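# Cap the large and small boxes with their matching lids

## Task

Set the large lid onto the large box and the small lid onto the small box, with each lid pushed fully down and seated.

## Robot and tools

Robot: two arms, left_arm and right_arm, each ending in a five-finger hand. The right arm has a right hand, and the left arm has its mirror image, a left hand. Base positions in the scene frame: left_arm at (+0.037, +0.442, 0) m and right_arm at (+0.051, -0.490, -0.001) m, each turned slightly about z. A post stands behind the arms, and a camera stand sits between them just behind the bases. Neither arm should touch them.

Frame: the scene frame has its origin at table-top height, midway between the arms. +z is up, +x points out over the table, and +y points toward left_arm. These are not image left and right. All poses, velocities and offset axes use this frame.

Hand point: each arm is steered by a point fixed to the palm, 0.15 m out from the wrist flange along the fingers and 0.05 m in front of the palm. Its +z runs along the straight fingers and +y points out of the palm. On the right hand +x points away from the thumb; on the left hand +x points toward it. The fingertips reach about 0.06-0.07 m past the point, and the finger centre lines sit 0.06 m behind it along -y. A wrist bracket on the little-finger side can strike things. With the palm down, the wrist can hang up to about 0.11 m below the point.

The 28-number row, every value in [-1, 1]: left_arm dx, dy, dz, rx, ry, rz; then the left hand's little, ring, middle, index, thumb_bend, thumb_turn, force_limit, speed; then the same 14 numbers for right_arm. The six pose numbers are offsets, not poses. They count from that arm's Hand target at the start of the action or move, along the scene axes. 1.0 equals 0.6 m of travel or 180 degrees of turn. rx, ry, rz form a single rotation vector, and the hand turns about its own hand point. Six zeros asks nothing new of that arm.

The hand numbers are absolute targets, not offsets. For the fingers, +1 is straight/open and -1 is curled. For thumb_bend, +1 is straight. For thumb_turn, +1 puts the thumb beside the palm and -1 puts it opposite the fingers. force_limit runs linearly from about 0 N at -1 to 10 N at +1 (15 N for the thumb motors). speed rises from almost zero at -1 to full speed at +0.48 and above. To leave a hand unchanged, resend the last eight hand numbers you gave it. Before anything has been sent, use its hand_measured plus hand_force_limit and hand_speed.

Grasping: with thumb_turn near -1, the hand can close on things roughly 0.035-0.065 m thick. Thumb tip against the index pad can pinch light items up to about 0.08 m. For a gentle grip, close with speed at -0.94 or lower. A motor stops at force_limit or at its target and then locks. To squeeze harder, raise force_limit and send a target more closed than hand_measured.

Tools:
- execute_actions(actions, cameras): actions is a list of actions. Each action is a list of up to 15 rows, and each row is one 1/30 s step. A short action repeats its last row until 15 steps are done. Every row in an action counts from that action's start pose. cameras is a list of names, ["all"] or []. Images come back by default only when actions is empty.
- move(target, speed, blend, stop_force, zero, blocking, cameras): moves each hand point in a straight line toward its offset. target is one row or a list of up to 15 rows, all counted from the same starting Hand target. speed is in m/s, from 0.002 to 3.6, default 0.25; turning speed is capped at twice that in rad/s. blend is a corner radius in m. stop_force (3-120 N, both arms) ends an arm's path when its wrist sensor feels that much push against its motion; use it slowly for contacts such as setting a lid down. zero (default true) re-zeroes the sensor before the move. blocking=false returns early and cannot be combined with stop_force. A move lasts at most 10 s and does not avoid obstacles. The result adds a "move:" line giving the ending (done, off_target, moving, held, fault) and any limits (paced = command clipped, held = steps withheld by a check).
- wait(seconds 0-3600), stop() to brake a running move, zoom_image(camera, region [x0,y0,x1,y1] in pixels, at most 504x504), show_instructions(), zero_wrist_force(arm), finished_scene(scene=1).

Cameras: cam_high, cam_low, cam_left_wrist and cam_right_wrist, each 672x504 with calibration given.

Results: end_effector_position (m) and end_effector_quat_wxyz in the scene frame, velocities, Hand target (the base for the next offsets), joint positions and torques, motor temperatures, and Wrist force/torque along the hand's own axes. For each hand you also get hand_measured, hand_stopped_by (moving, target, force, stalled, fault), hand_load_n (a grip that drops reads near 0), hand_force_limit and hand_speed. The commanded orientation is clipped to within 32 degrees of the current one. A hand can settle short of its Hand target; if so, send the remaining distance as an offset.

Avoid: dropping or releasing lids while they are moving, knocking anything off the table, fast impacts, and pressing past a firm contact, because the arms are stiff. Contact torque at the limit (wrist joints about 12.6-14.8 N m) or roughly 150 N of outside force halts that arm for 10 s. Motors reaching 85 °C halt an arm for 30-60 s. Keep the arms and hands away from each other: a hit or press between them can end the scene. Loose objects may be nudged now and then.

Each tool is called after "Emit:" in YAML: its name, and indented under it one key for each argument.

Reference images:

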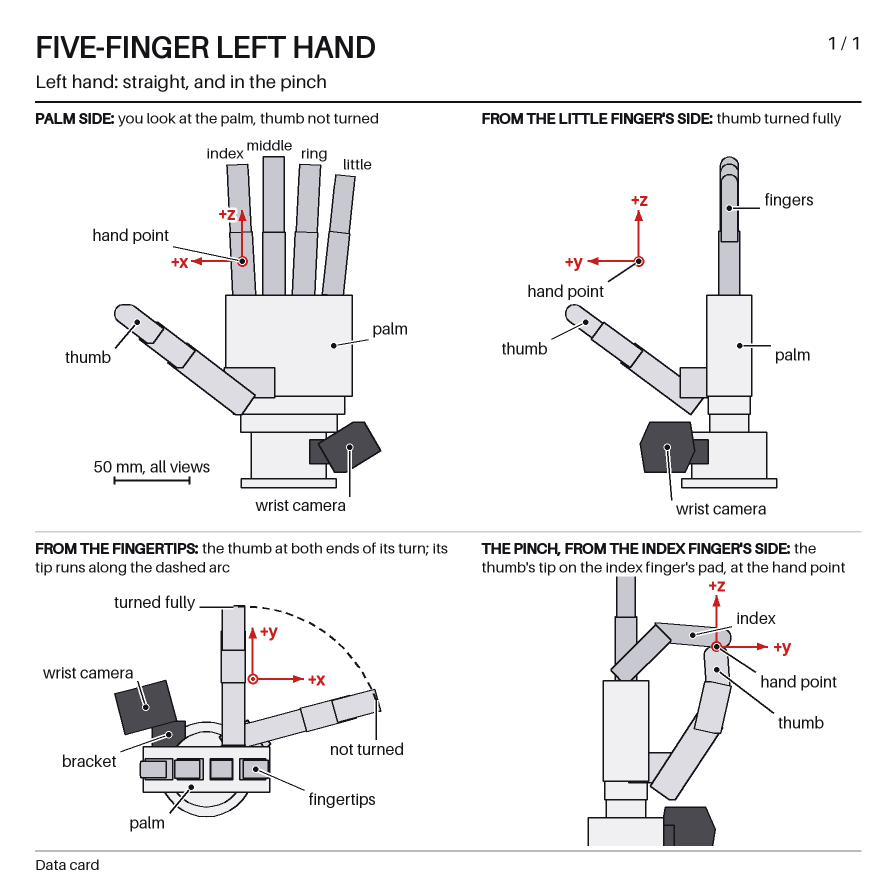

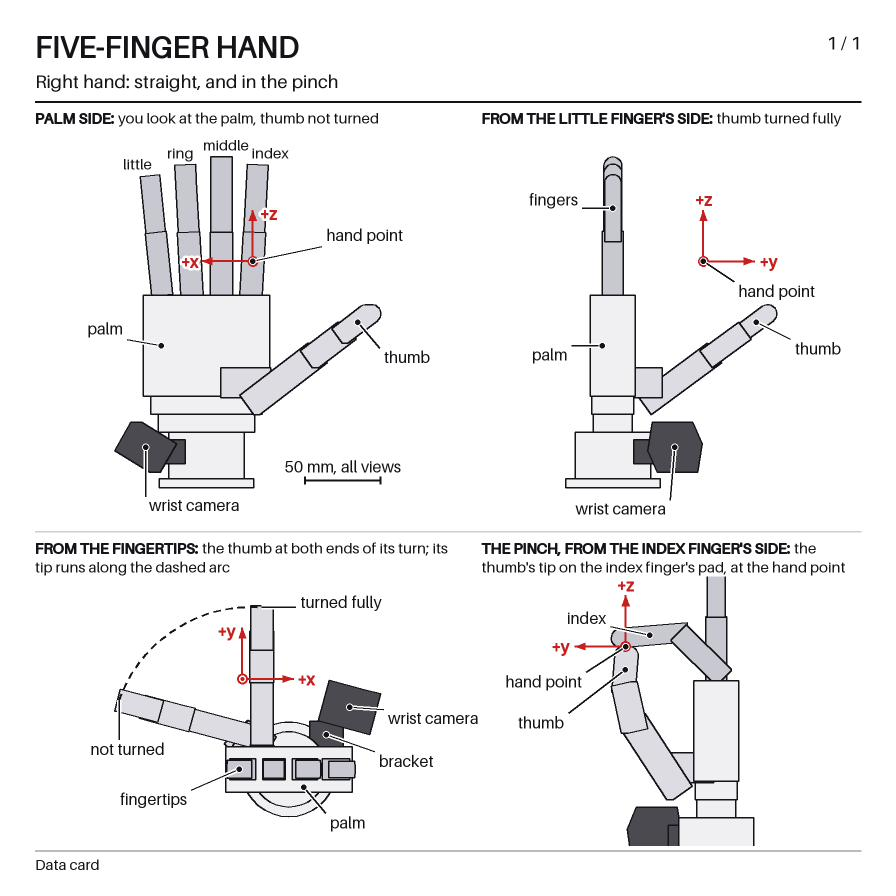

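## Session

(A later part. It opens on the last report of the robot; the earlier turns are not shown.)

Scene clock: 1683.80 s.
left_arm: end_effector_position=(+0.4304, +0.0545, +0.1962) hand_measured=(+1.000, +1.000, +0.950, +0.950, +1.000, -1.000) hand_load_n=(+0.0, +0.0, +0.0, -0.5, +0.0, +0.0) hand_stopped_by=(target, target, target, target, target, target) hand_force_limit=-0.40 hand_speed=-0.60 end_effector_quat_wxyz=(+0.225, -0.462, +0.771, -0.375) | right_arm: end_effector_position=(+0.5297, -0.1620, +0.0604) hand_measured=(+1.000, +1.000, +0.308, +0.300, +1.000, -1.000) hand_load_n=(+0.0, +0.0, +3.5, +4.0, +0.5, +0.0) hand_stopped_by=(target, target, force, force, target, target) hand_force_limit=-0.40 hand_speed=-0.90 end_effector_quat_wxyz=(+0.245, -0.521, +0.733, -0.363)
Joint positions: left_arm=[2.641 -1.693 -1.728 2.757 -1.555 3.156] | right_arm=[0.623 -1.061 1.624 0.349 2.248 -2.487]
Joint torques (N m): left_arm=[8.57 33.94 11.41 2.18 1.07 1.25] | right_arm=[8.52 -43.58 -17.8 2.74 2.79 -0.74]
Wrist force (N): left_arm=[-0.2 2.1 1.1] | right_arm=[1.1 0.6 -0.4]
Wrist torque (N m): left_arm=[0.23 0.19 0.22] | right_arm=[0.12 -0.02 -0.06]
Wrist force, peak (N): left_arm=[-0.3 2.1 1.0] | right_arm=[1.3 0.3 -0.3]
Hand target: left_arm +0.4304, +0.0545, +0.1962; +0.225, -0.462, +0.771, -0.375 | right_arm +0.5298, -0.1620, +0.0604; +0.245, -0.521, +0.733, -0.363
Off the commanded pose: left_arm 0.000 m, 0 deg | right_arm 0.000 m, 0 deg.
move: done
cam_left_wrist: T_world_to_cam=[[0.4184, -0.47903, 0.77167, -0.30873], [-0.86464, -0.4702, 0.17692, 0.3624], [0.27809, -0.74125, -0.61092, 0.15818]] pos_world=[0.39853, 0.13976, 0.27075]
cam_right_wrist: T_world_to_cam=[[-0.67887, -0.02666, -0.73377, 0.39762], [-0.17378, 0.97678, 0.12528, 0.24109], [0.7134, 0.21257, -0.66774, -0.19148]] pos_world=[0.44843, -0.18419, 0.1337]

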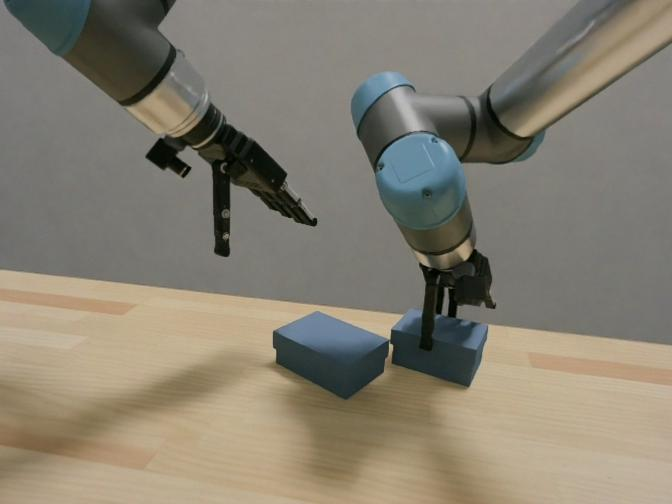

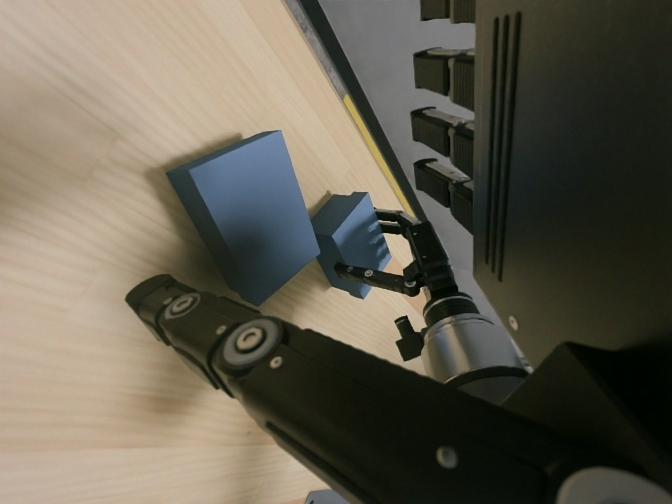

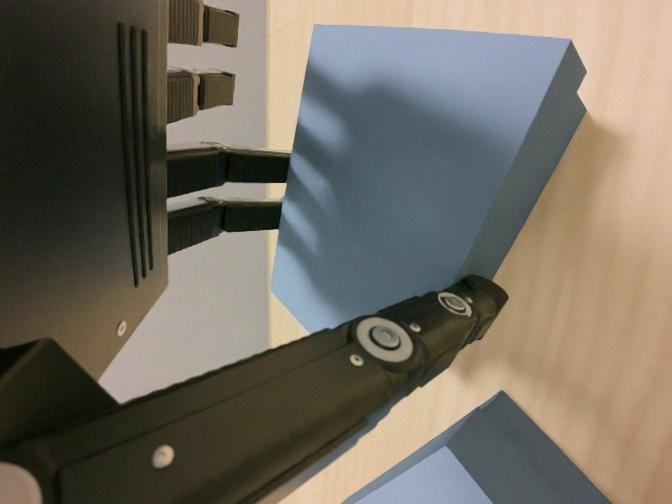

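Emit:
move:
  target: [0,0,0,0,0,0,1,1,0.95,0.95,1,-1,-0.4,-0.6,0,0,-0.0283,0,0,0,1,1,0.0,0.0,1,-1,-0.4,-0.9]
  speed: 0.006
  stop_force: 5
  cameras: ["cam_low","cam_left_wrist","cam_right_wrist"]

Emit:
zoom_image:
  camera: "cam_low"
  region: [370, 290, 520, 400]

Emit:
zoom_image:
  camera: "cam_left_wrist"
  region: [300, 180, 420, 320]

Scene clock: 1692.03 s.
left_arm: end_effector_position=(+0.4304, +0.0545, +0.1962) hand_measured=(+1.000, +1.000, +0.950, +0.950, +1.000, -1.000) hand_load_n=(+0.0, +0.0, +0.0, +0.0, +0.0, +0.0) hand_stopped_by=(target, target, target, target, target, target) hand_force_limit=-0.40 hand_speed=-0.60 end_effector_quat_wxyz=(+0.225, -0.462, +0.771, -0.375) | right_arm: end_effector_position=(+0.5298, -0.1620, +0.0494) hand_measured=(+1.000, +1.000, +0.308, +0.300, +1.000, -1.000) hand_load_n=(+0.0, +0.0, +3.0, +4.0, +0.5, +0.0) hand_stopped_by=(target, target, force, force, target, target) hand_force_limit=-0.40 hand_speed=-0.90 end_effector_quat_wxyz=(+0.245, -0.521, +0.733, -0.363)
Joint positions: left_arm=[2.641 -1.693 -1.728 2.757 -1.555 3.156] | right_arm=[0.623 -1.047 1.635 0.325 2.248 -2.487]
Joint torques (N m): left_arm=[8.45 33.37 11.65 2.22 1.12 1.16] | right_arm=[7.69 -52.06 -22.96 3 2.35 -0.39]
Wrist force (N): left_arm=[-0.2 1.9 0.8] | right_arm=[0.2 0.1 -2.3]
Wrist torque (N m): left_arm=[0.22 0.17 0.22] | right_arm=[0.10 0.00 -0.02]
Wrist force, peak (N): left_arm=[-0.4 2.1 1.0] | right_arm=[0.5 -6.3 -7.0]
Hand target: left_arm +0.4304, +0.0545, +0.1962; +0.225, -0.462, +0.771, -0.375 | right_arm +0.5298, -0.1620, +0.0494; +0.245, -0.521, +0.733, -0.363 (not the last commanded pose)
Off the commanded pose: left_arm 0.000 m, 0 deg | right_arm 0.006 m, 0 deg.
move: contact (right_arm)
cam_left_wrist: T_world_to_cam=[[0.4184, -0.47903, 0.77167, -0.30873], [-0.86464, -0.4702, 0.17692, 0.3624], [0.27809, -0.74125, -0.61092, 0.15818]] pos_world=[0.39853, 0.13976, 0.27075]
cam_right_wrist: T_world_to_cam=[[-0.67887, -0.02667, -0.73377, 0.38954], [-0.17378, 0.97678, 0.12528, 0.24247], [0.7134, 0.21257, -0.66774, -0.19883]] pos_world=[0.44843, -0.18419, 0.12269]

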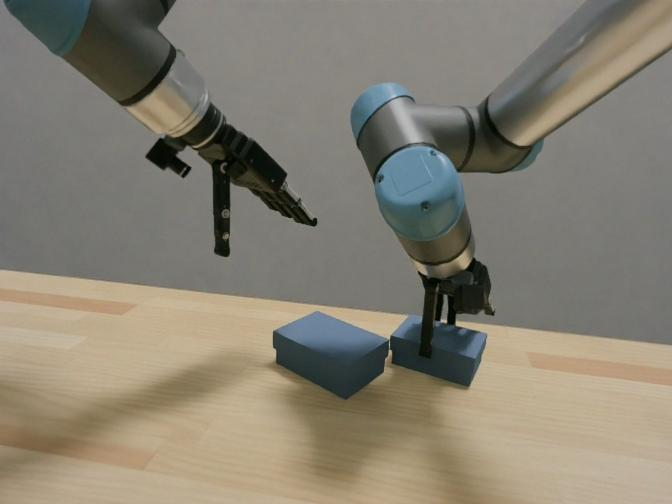

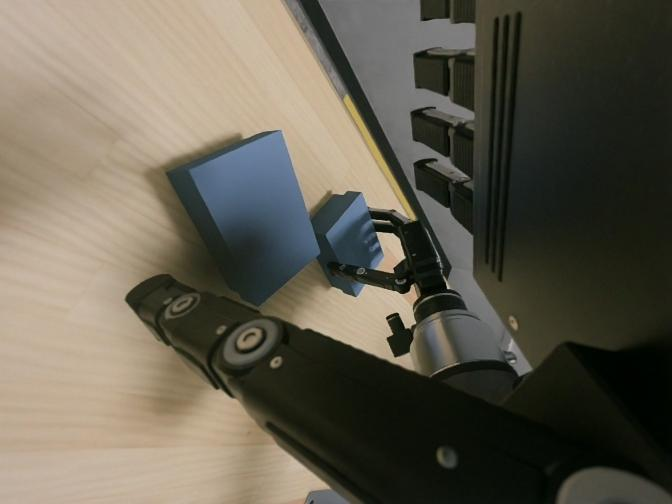

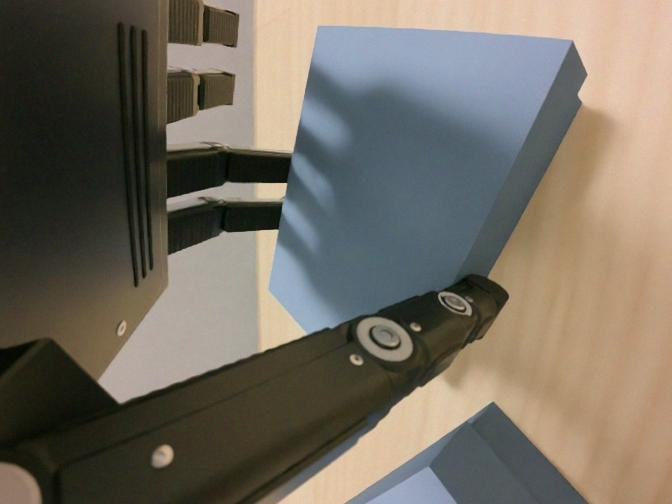

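Scaled by 3.360.

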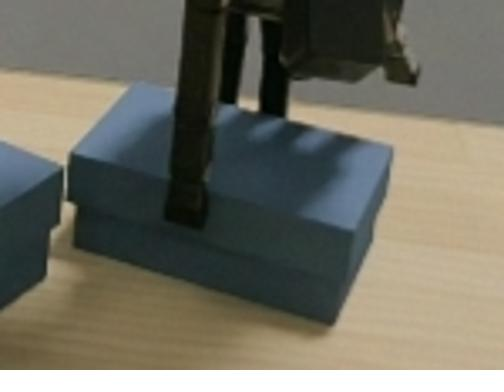

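Scaled by 3.600.

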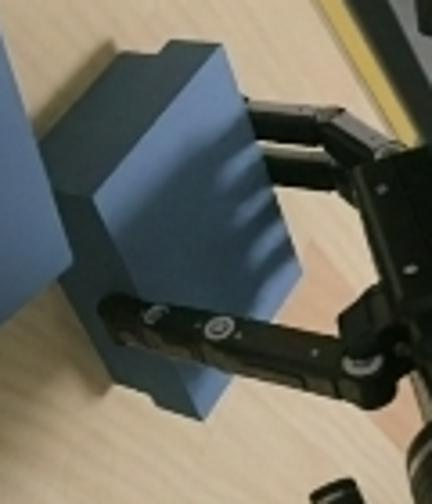

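Emit:
move:
  target: [0,0,0,0,0,0,1,1,0.95,0.95,1,-1,-0.4,-0.6,0,0,-0.005,0,0,0,1,1,0.0,0.0,1,-1,-0.4,-0.9]
  speed: 0.004
  stop_force: 7
  cameras: ["cam_low","cam_left_wrist"]

Emit:
zoom_image:
  camera: "cam_low"
  region: [370, 290, 520, 400]

Emit:
zoom_image:
  camera: "cam_left_wrist"
  region: [300, 180, 420, 320]

Scene clock: 1707.73 s.
left_arm: end_effector_position=(+0.4304, +0.0545, +0.1962) hand_measured=(+1.000, +1.000, +0.950, +0.950, +1.000, -1.000) hand_load_n=(+0.0, +0.0, +0.0, +0.0, +0.0, +0.0) hand_stopped_by=(target, target, target, target, target, target) hand_force_limit=-0.40 hand_speed=-0.60 end_effector_quat_wxyz=(+0.225, -0.462, +0.771, -0.375) | right_arm: end_effector_position=(+0.5299, -0.1619, +0.0493) hand_measured=(+1.000, +1.000, +0.308, +0.300, +1.000, -1.000) hand_load_n=(+0.0, +0.0, +3.0, +3.5, +0.5, +0.0) hand_stopped_by=(target, target, force, force, target, target) hand_force_limit=-0.40 hand_speed=-0.90 end_effector_quat_wxyz=(+0.245, -0.521, +0.733, -0.363)
Joint positions: left_arm=[2.641 -1.693 -1.728 2.757 -1.555 3.156] | right_arm=[0.623 -1.047 1.635 0.324 2.248 -2.487]
Joint torques (N m): left_arm=[8.88 33.92 11.58 2.2 1.15 1.18] | right_arm=[7.69 -50.76 -22.94 2.93 2.07 -0.22]
Motor temperatures (°C): left_arm=[33 23 26 40 36 34] | right_arm=[22 24 26 34 34 30]
Wrist force (N): left_arm=[-0.3 1.9 0.9] | right_arm=[0.6 -0.9 -3.8]
Wrist torque (N m): left_arm=[0.21 0.20 0.22] | right_arm=[0.07 0.04 -0.04]
Wrist force, peak (N): left_arm=[-0.3 2.1 1.2] | right_arm=[0.2 -6.9 -8.2]
Hand target: left_arm +0.4304, +0.0545, +0.1962; +0.225, -0.462, +0.771, -0.375 | right_arm +0.5299, -0.1619, +0.0493; +0.245, -0.521, +0.733, -0.363 (not the last commanded pose)
Off the commanded pose: left_arm 0.000 m, 0 deg | right_arm 0.003 m, 0 deg.
move: contact (right_arm)
cam_left_wrist: T_world_to_cam=[[0.4184, -0.47903, 0.77167, -0.30873], [-0.86464, -0.4702, 0.17692, 0.3624], [0.27809, -0.74125, -0.61092, 0.15818]] pos_world=[0.39853, 0.13976, 0.27075]

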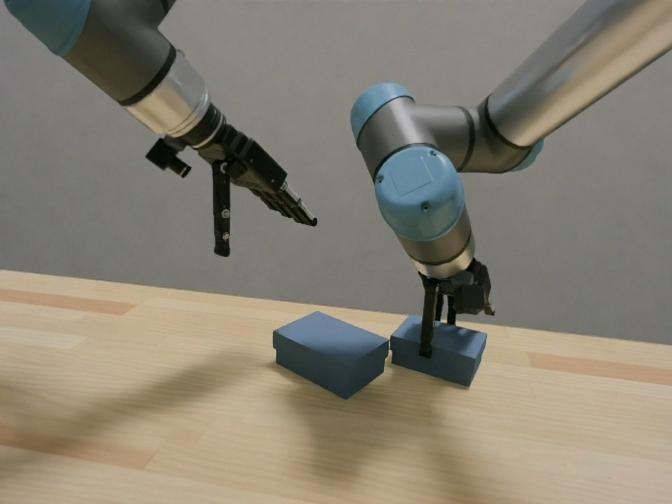

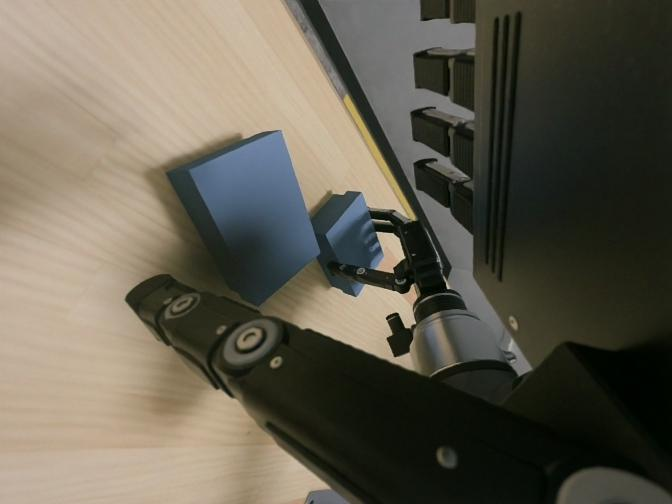

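Scaled by 3.360.

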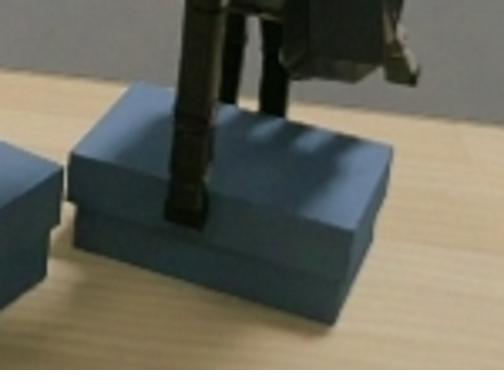

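Scaled by 3.600.

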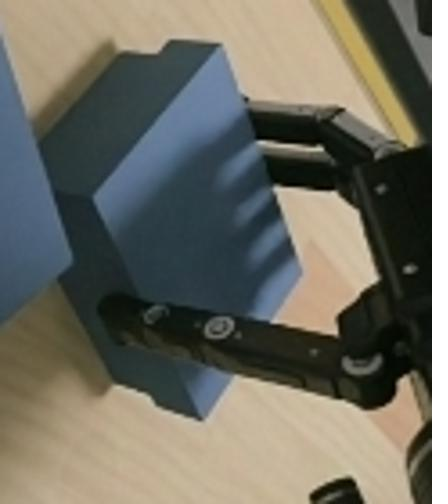

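Emit:
move:
  target:
    - [0,0,0,0,0,0,1,1,0.95,0.95,1,-1,-0.4,-0.6,0,0,0.0015,0,0,0,1,1,0.0,0.0,1,-1,-0.4,-0.9]
    - [0,0,0,0,0,0,1,1,0.95,0.95,1,-1,-0.4,-0.6,0,0,0.0015,0,0,0,1,1,0.9,0.9,1,-1,-0.4,-0.6]
    - [0,0,0,0,0,0,1,1,0.95,0.95,1,-1,-0.4,-0.6,-0.0079,0.0027,0.0015,0,0,0,1,1,0.9,0.9,1,-1,-0.4,-0.6]
    - [0,0,0,0,0,0,1,1,0.95,0.95,1,-1,-0.4,-0.6,-0.0079,0.0027,0.15,0,0,0,1,1,0.9,0.9,1,-1,-0.4,-0.6]
  speed: [0.01,0.01,0.02,0.08]
  cameras: ["all"]

Emit:
zoom_image:
  camera: "cam_low"
  region: [255, 270, 515, 430]

Emit:
zoom_image:
  camera: "cam_left_wrist"
  region: [300, 180, 420, 320]

Scene clock: 1723.57 s.
left_arm: end_effector_position=(+0.4304, +0.0545, +0.1962) hand_measured=(+1.000, +1.000, +0.950, +0.950, +1.000, -1.000) hand_load_n=(+0.0, +0.0, +0.0, +0.0, +0.0, +0.0) hand_stopped_by=(target, target, target, target, target, target) hand_force_limit=-0.40 hand_speed=-0.60 end_effector_quat_wxyz=(+0.225, -0.462, +0.771, -0.375) | right_arm: end_effector_position=(+0.5252, -0.1603, +0.1394) hand_measured=(+1.000, +1.000, +0.900, +0.900, +1.000, -1.000) hand_load_n=(+0.0, +0.0, +0.0, +0.0, +0.0, +0.0) hand_stopped_by=(target, target, target, target, target, target) hand_force_limit=-0.40 hand_speed=-0.60 end_effector_quat_wxyz=(+0.245, -0.521, +0.733, -0.363)
Joint positions: left_arm=[2.641 -1.693 -1.728 2.757 -1.555 3.156] | right_arm=[0.631 -1.149 1.535 0.531 2.253 -2.478]
Joint torques (N m): left_arm=[8.56 32.77 11.29 2.19 1.2 1.14] | right_arm=[-6.4 -28.6 -10.43 -1.02 -1.29 1.85]
Wrist force (N): left_arm=[-0.5 2.0 0.9] | right_arm=[0.5 1.0 -0.7]
Wrist torque (N m): left_arm=[0.23 0.23 0.20] | right_arm=[0.21 -0.02 -0.06]
Wrist force, peak (N): left_arm=[0.0 2.1 1.0] | right_arm=[0.7 -0.6 -3.9]
Hand target: left_arm +0.4304, +0.0545, +0.1962; +0.225, -0.462, +0.771, -0.375 | right_arm +0.5251, -0.1603, +0.1393; +0.245, -0.521, +0.733, -0.363
Off the commanded pose: left_arm 0.000 m, 0 deg | right_arm 0.000 m, 0 deg.
move: done
cam_left_wrist: T_world_to_cam=[[0.4184, -0.47903, 0.77167, -0.30873], [-0.86464, -0.4702, 0.17692, 0.3624], [0.27809, -0.74125, -0.61092, 0.15818]] pos_world=[0.39853, 0.13976, 0.27075]
cam_right_wrist: T_world_to_cam=[[-0.67842, -0.02644, -0.73419, 0.45236], [-0.17393, 0.97672, 0.12554, 0.22884], [0.71379, 0.21286, -0.66723, -0.13608]] pos_world=[0.44383, -0.18259, 0.2126]

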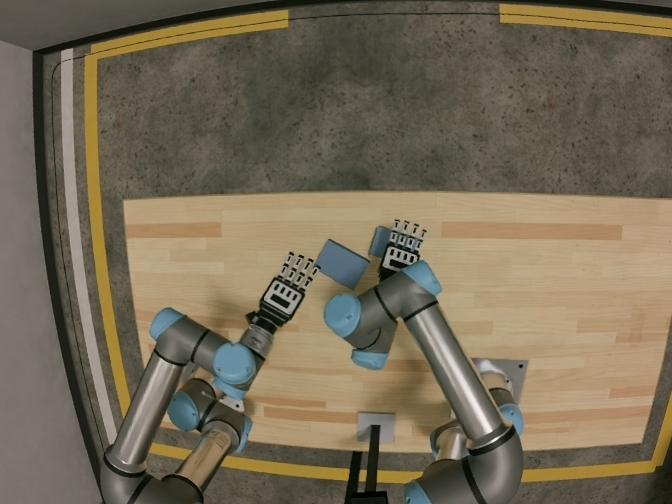

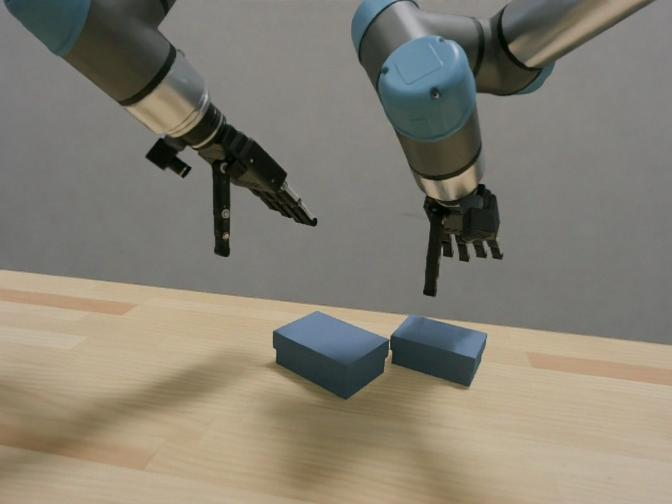

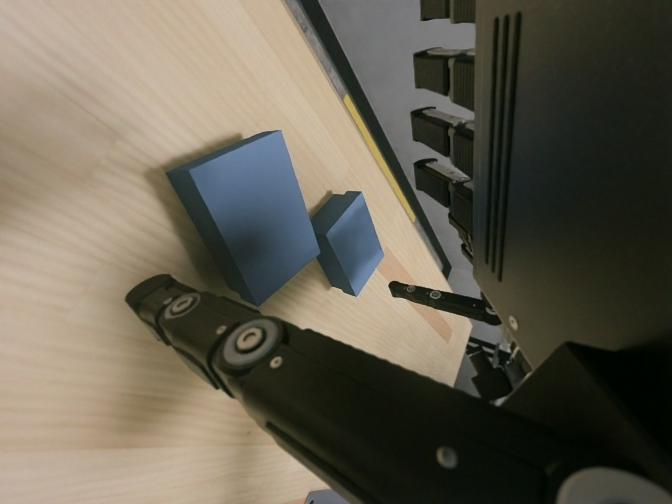

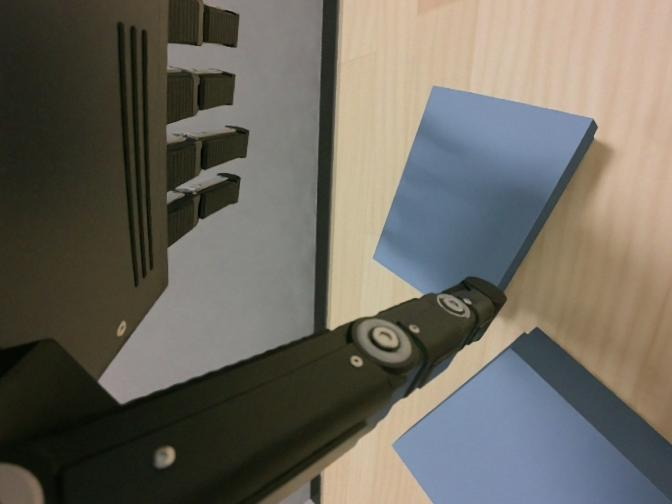

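Scaled by 1.938.

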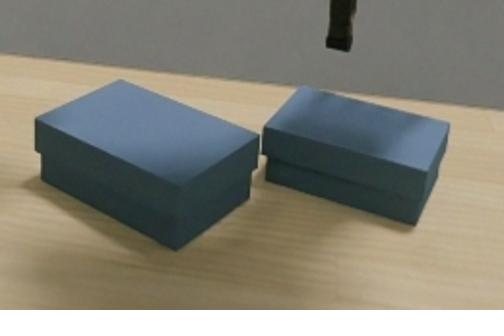

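Scaled by 3.600.

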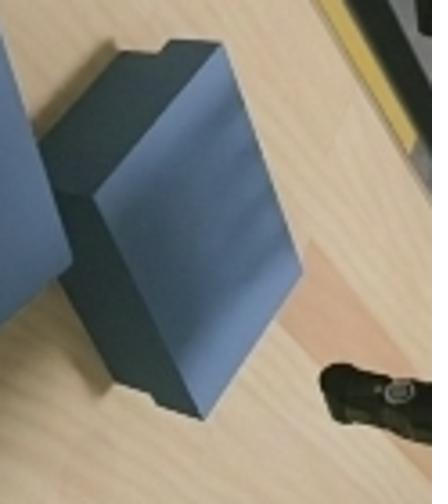

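Emit:
zoom_image:
  camera: "cam_low"
  region: [380, 310, 490, 390]

Emit:
zoom_image:
  camera: "cam_low"
  region: [270, 305, 395, 400]

Scaled by 4.582.

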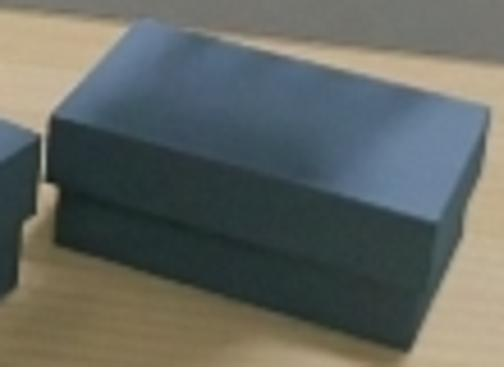

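Scaled by 4.032.

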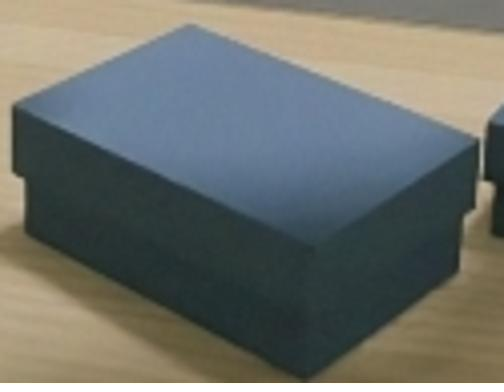

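Emit:
zoom_image:
  camera: "cam_low"
  region: [380, 325, 410, 355]

Emit:
zoom_image:
  camera: "cam_low"
  region: [380, 345, 410, 375]

Emit:
zoom_image:
  camera: "cam_low"
  region: [460, 345, 490, 375]

Emit:
zoom_image:
  camera: "cam_low"
  region: [460, 365, 490, 395]

Emit:
zoom_image:
  camera: "cam_left_wrist"
  region: [300, 180, 360, 240]

Emit:
zoom_image:
  camera: "cam_left_wrist"
  region: [320, 255, 380, 315]

Scaled by 16.800.

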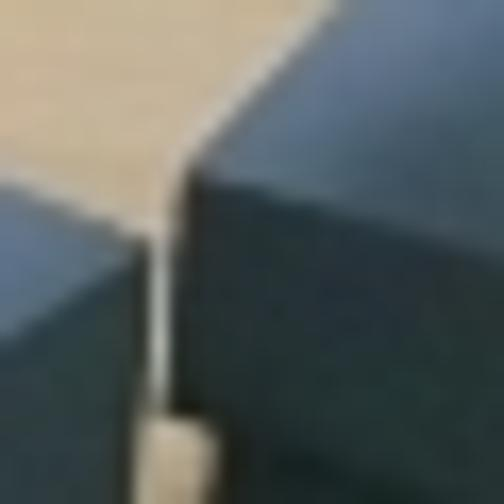

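Scaled by 16.800.

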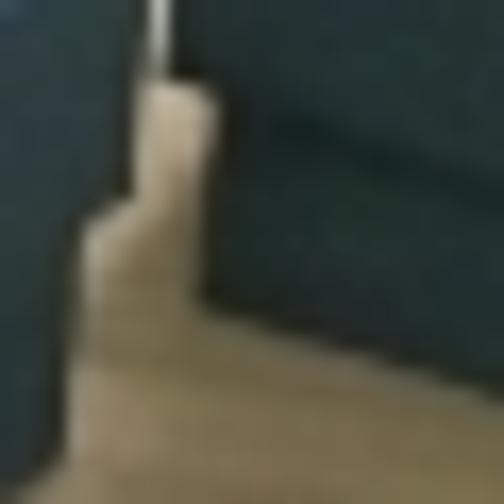

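Scaled by 16.800.

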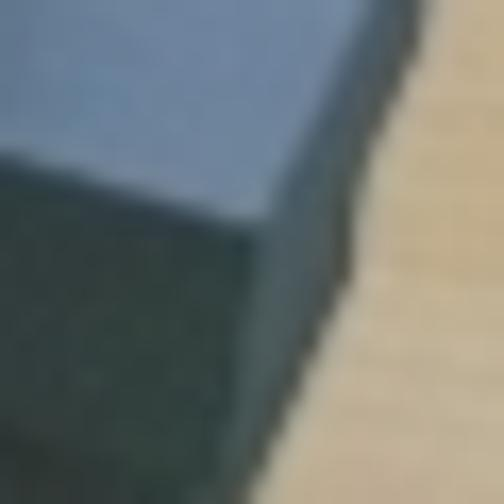

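Scaled by 16.800.

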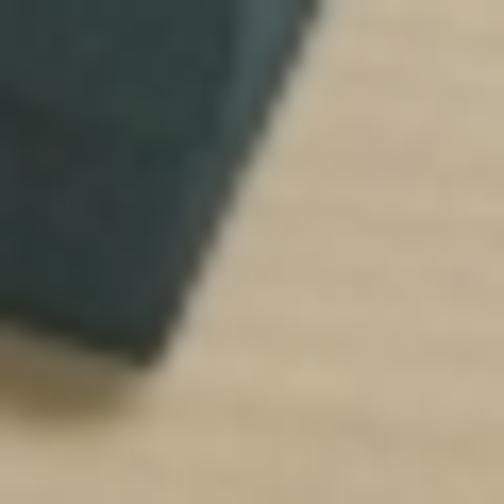

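Scaled by 8.400.

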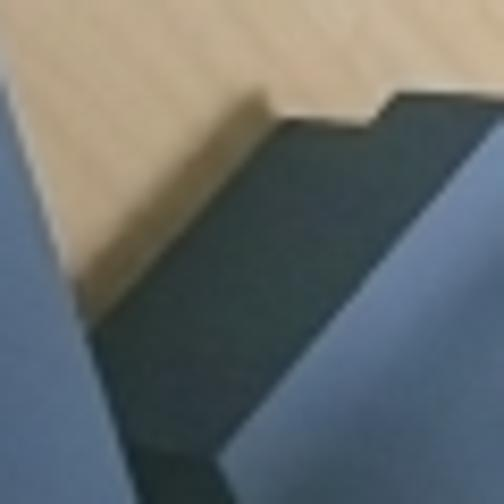

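Scaled by 8.400.

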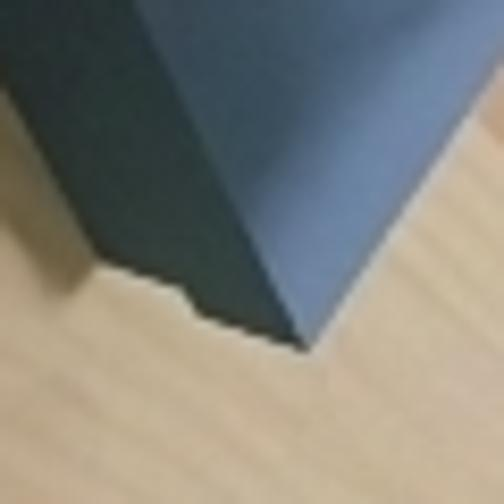

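Emit:
move:
  target: [-0.08,0.25,0.17,0,0,0,1,1,0.95,0.95,1,-1,-0.4,-0.6,-0.08,-0.3,0.2,0,0,0,1,1,0.9,0.9,1,-1,-0.4,-0.6]
  speed: 0.2
  cameras: ["cam_high","cam_low"]

Emit:
zoom_image:
  camera: "cam_high"
  region: [300, 215, 430, 305]

Emit:
zoom_image:
  camera: "cam_low"
  region: [265, 300, 495, 400]

Scene clock: 1763.50 s.
left_arm: end_effector_position=(+0.3824, +0.2045, +0.2982) hand_measured=(+1.000, +1.000, +0.950, +0.950, +1.000, -1.000) hand_load_n=(+0.5, +0.0, -0.5, +0.0, +0.0, +0.0) hand_stopped_by=(target, target, target, target, target, target) hand_force_limit=-0.40 hand_speed=-0.60 end_effector_quat_wxyz=(+0.225, -0.462, +0.771, -0.375) | right_arm: end_effector_position=(+0.4771, -0.3402, +0.2592) hand_measured=(+1.000, +1.000, +0.900, +0.900, +1.000, -1.000) hand_load_n=(+0.0, +0.0, +0.0, +0.0, +0.0, +0.0) hand_stopped_by=(target, target, target, target, target, target) hand_force_limit=-0.40 hand_speed=-0.60 end_effector_quat_wxyz=(+0.245, -0.521, +0.733, -0.363)
Joint positions: left_arm=[3.102 -1.319 -1.822 2.417 -1.197 3.455] | right_arm=[0.226 -1.642 1.771 0.605 1.975 -2.825]
Joint torques (N m): left_arm=[7.02 6.48 15.51 -0.1 0.87 0.98] | right_arm=[-8.11 -23.01 -27.06 -0.59 2.29 -0.38]
Wrist force (N): left_arm=[-0.3 1.5 0.5] | right_arm=[0.6 0.6 -0.4]
Wrist torque (N m): left_arm=[0.24 0.11 0.03] | right_arm=[0.15 -0.01 0.06]
Wrist force, peak (N): left_arm=[0.7 2.3 2.0] | right_arm=[2.2 -0.2 -0.7]
Hand target: left_arm +0.3824, +0.2045, +0.2982; +0.225, -0.462, +0.771, -0.375 | right_arm +0.4771, -0.3403, +0.2593; +0.245, -0.521, +0.733, -0.363
Off the commanded pose: left_arm 0.000 m, 0 deg | right_arm 0.000 m, 0 deg.
move: done

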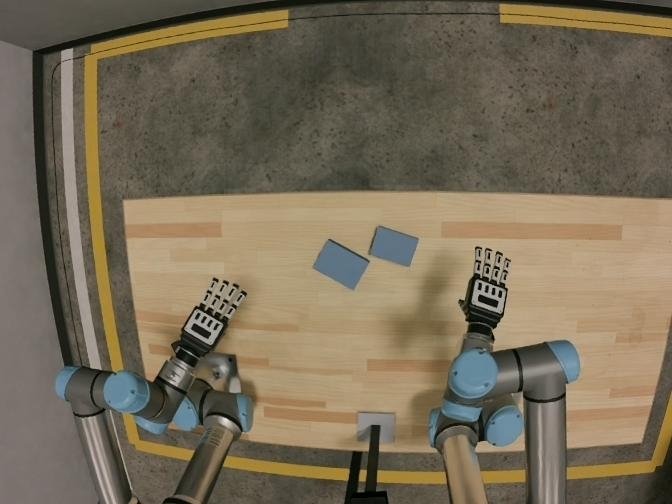

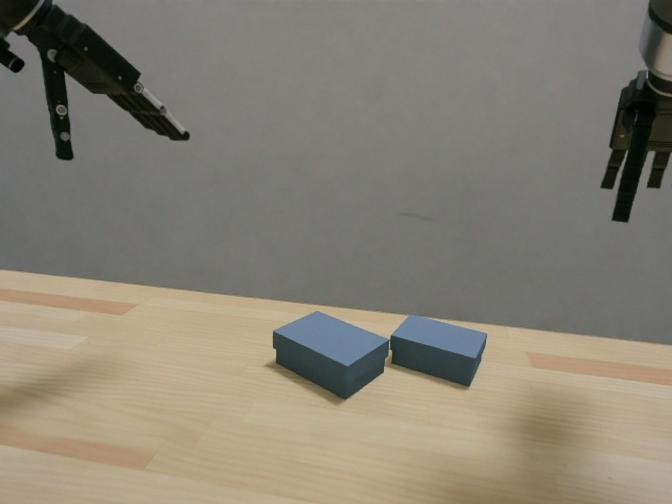

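Scaled by 3.877.

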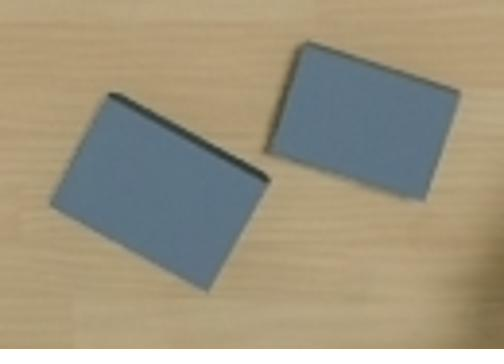

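Scaled by 2.191.

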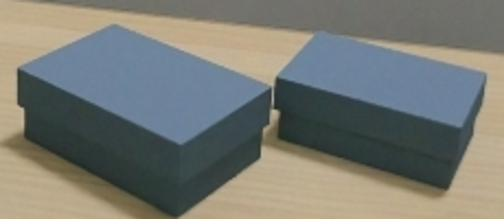

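Both lids are seated and level, and the arms have moved clear of the boxes.

Emit:
finished_scene:
  scene: 1

The scene is finished: the task was done.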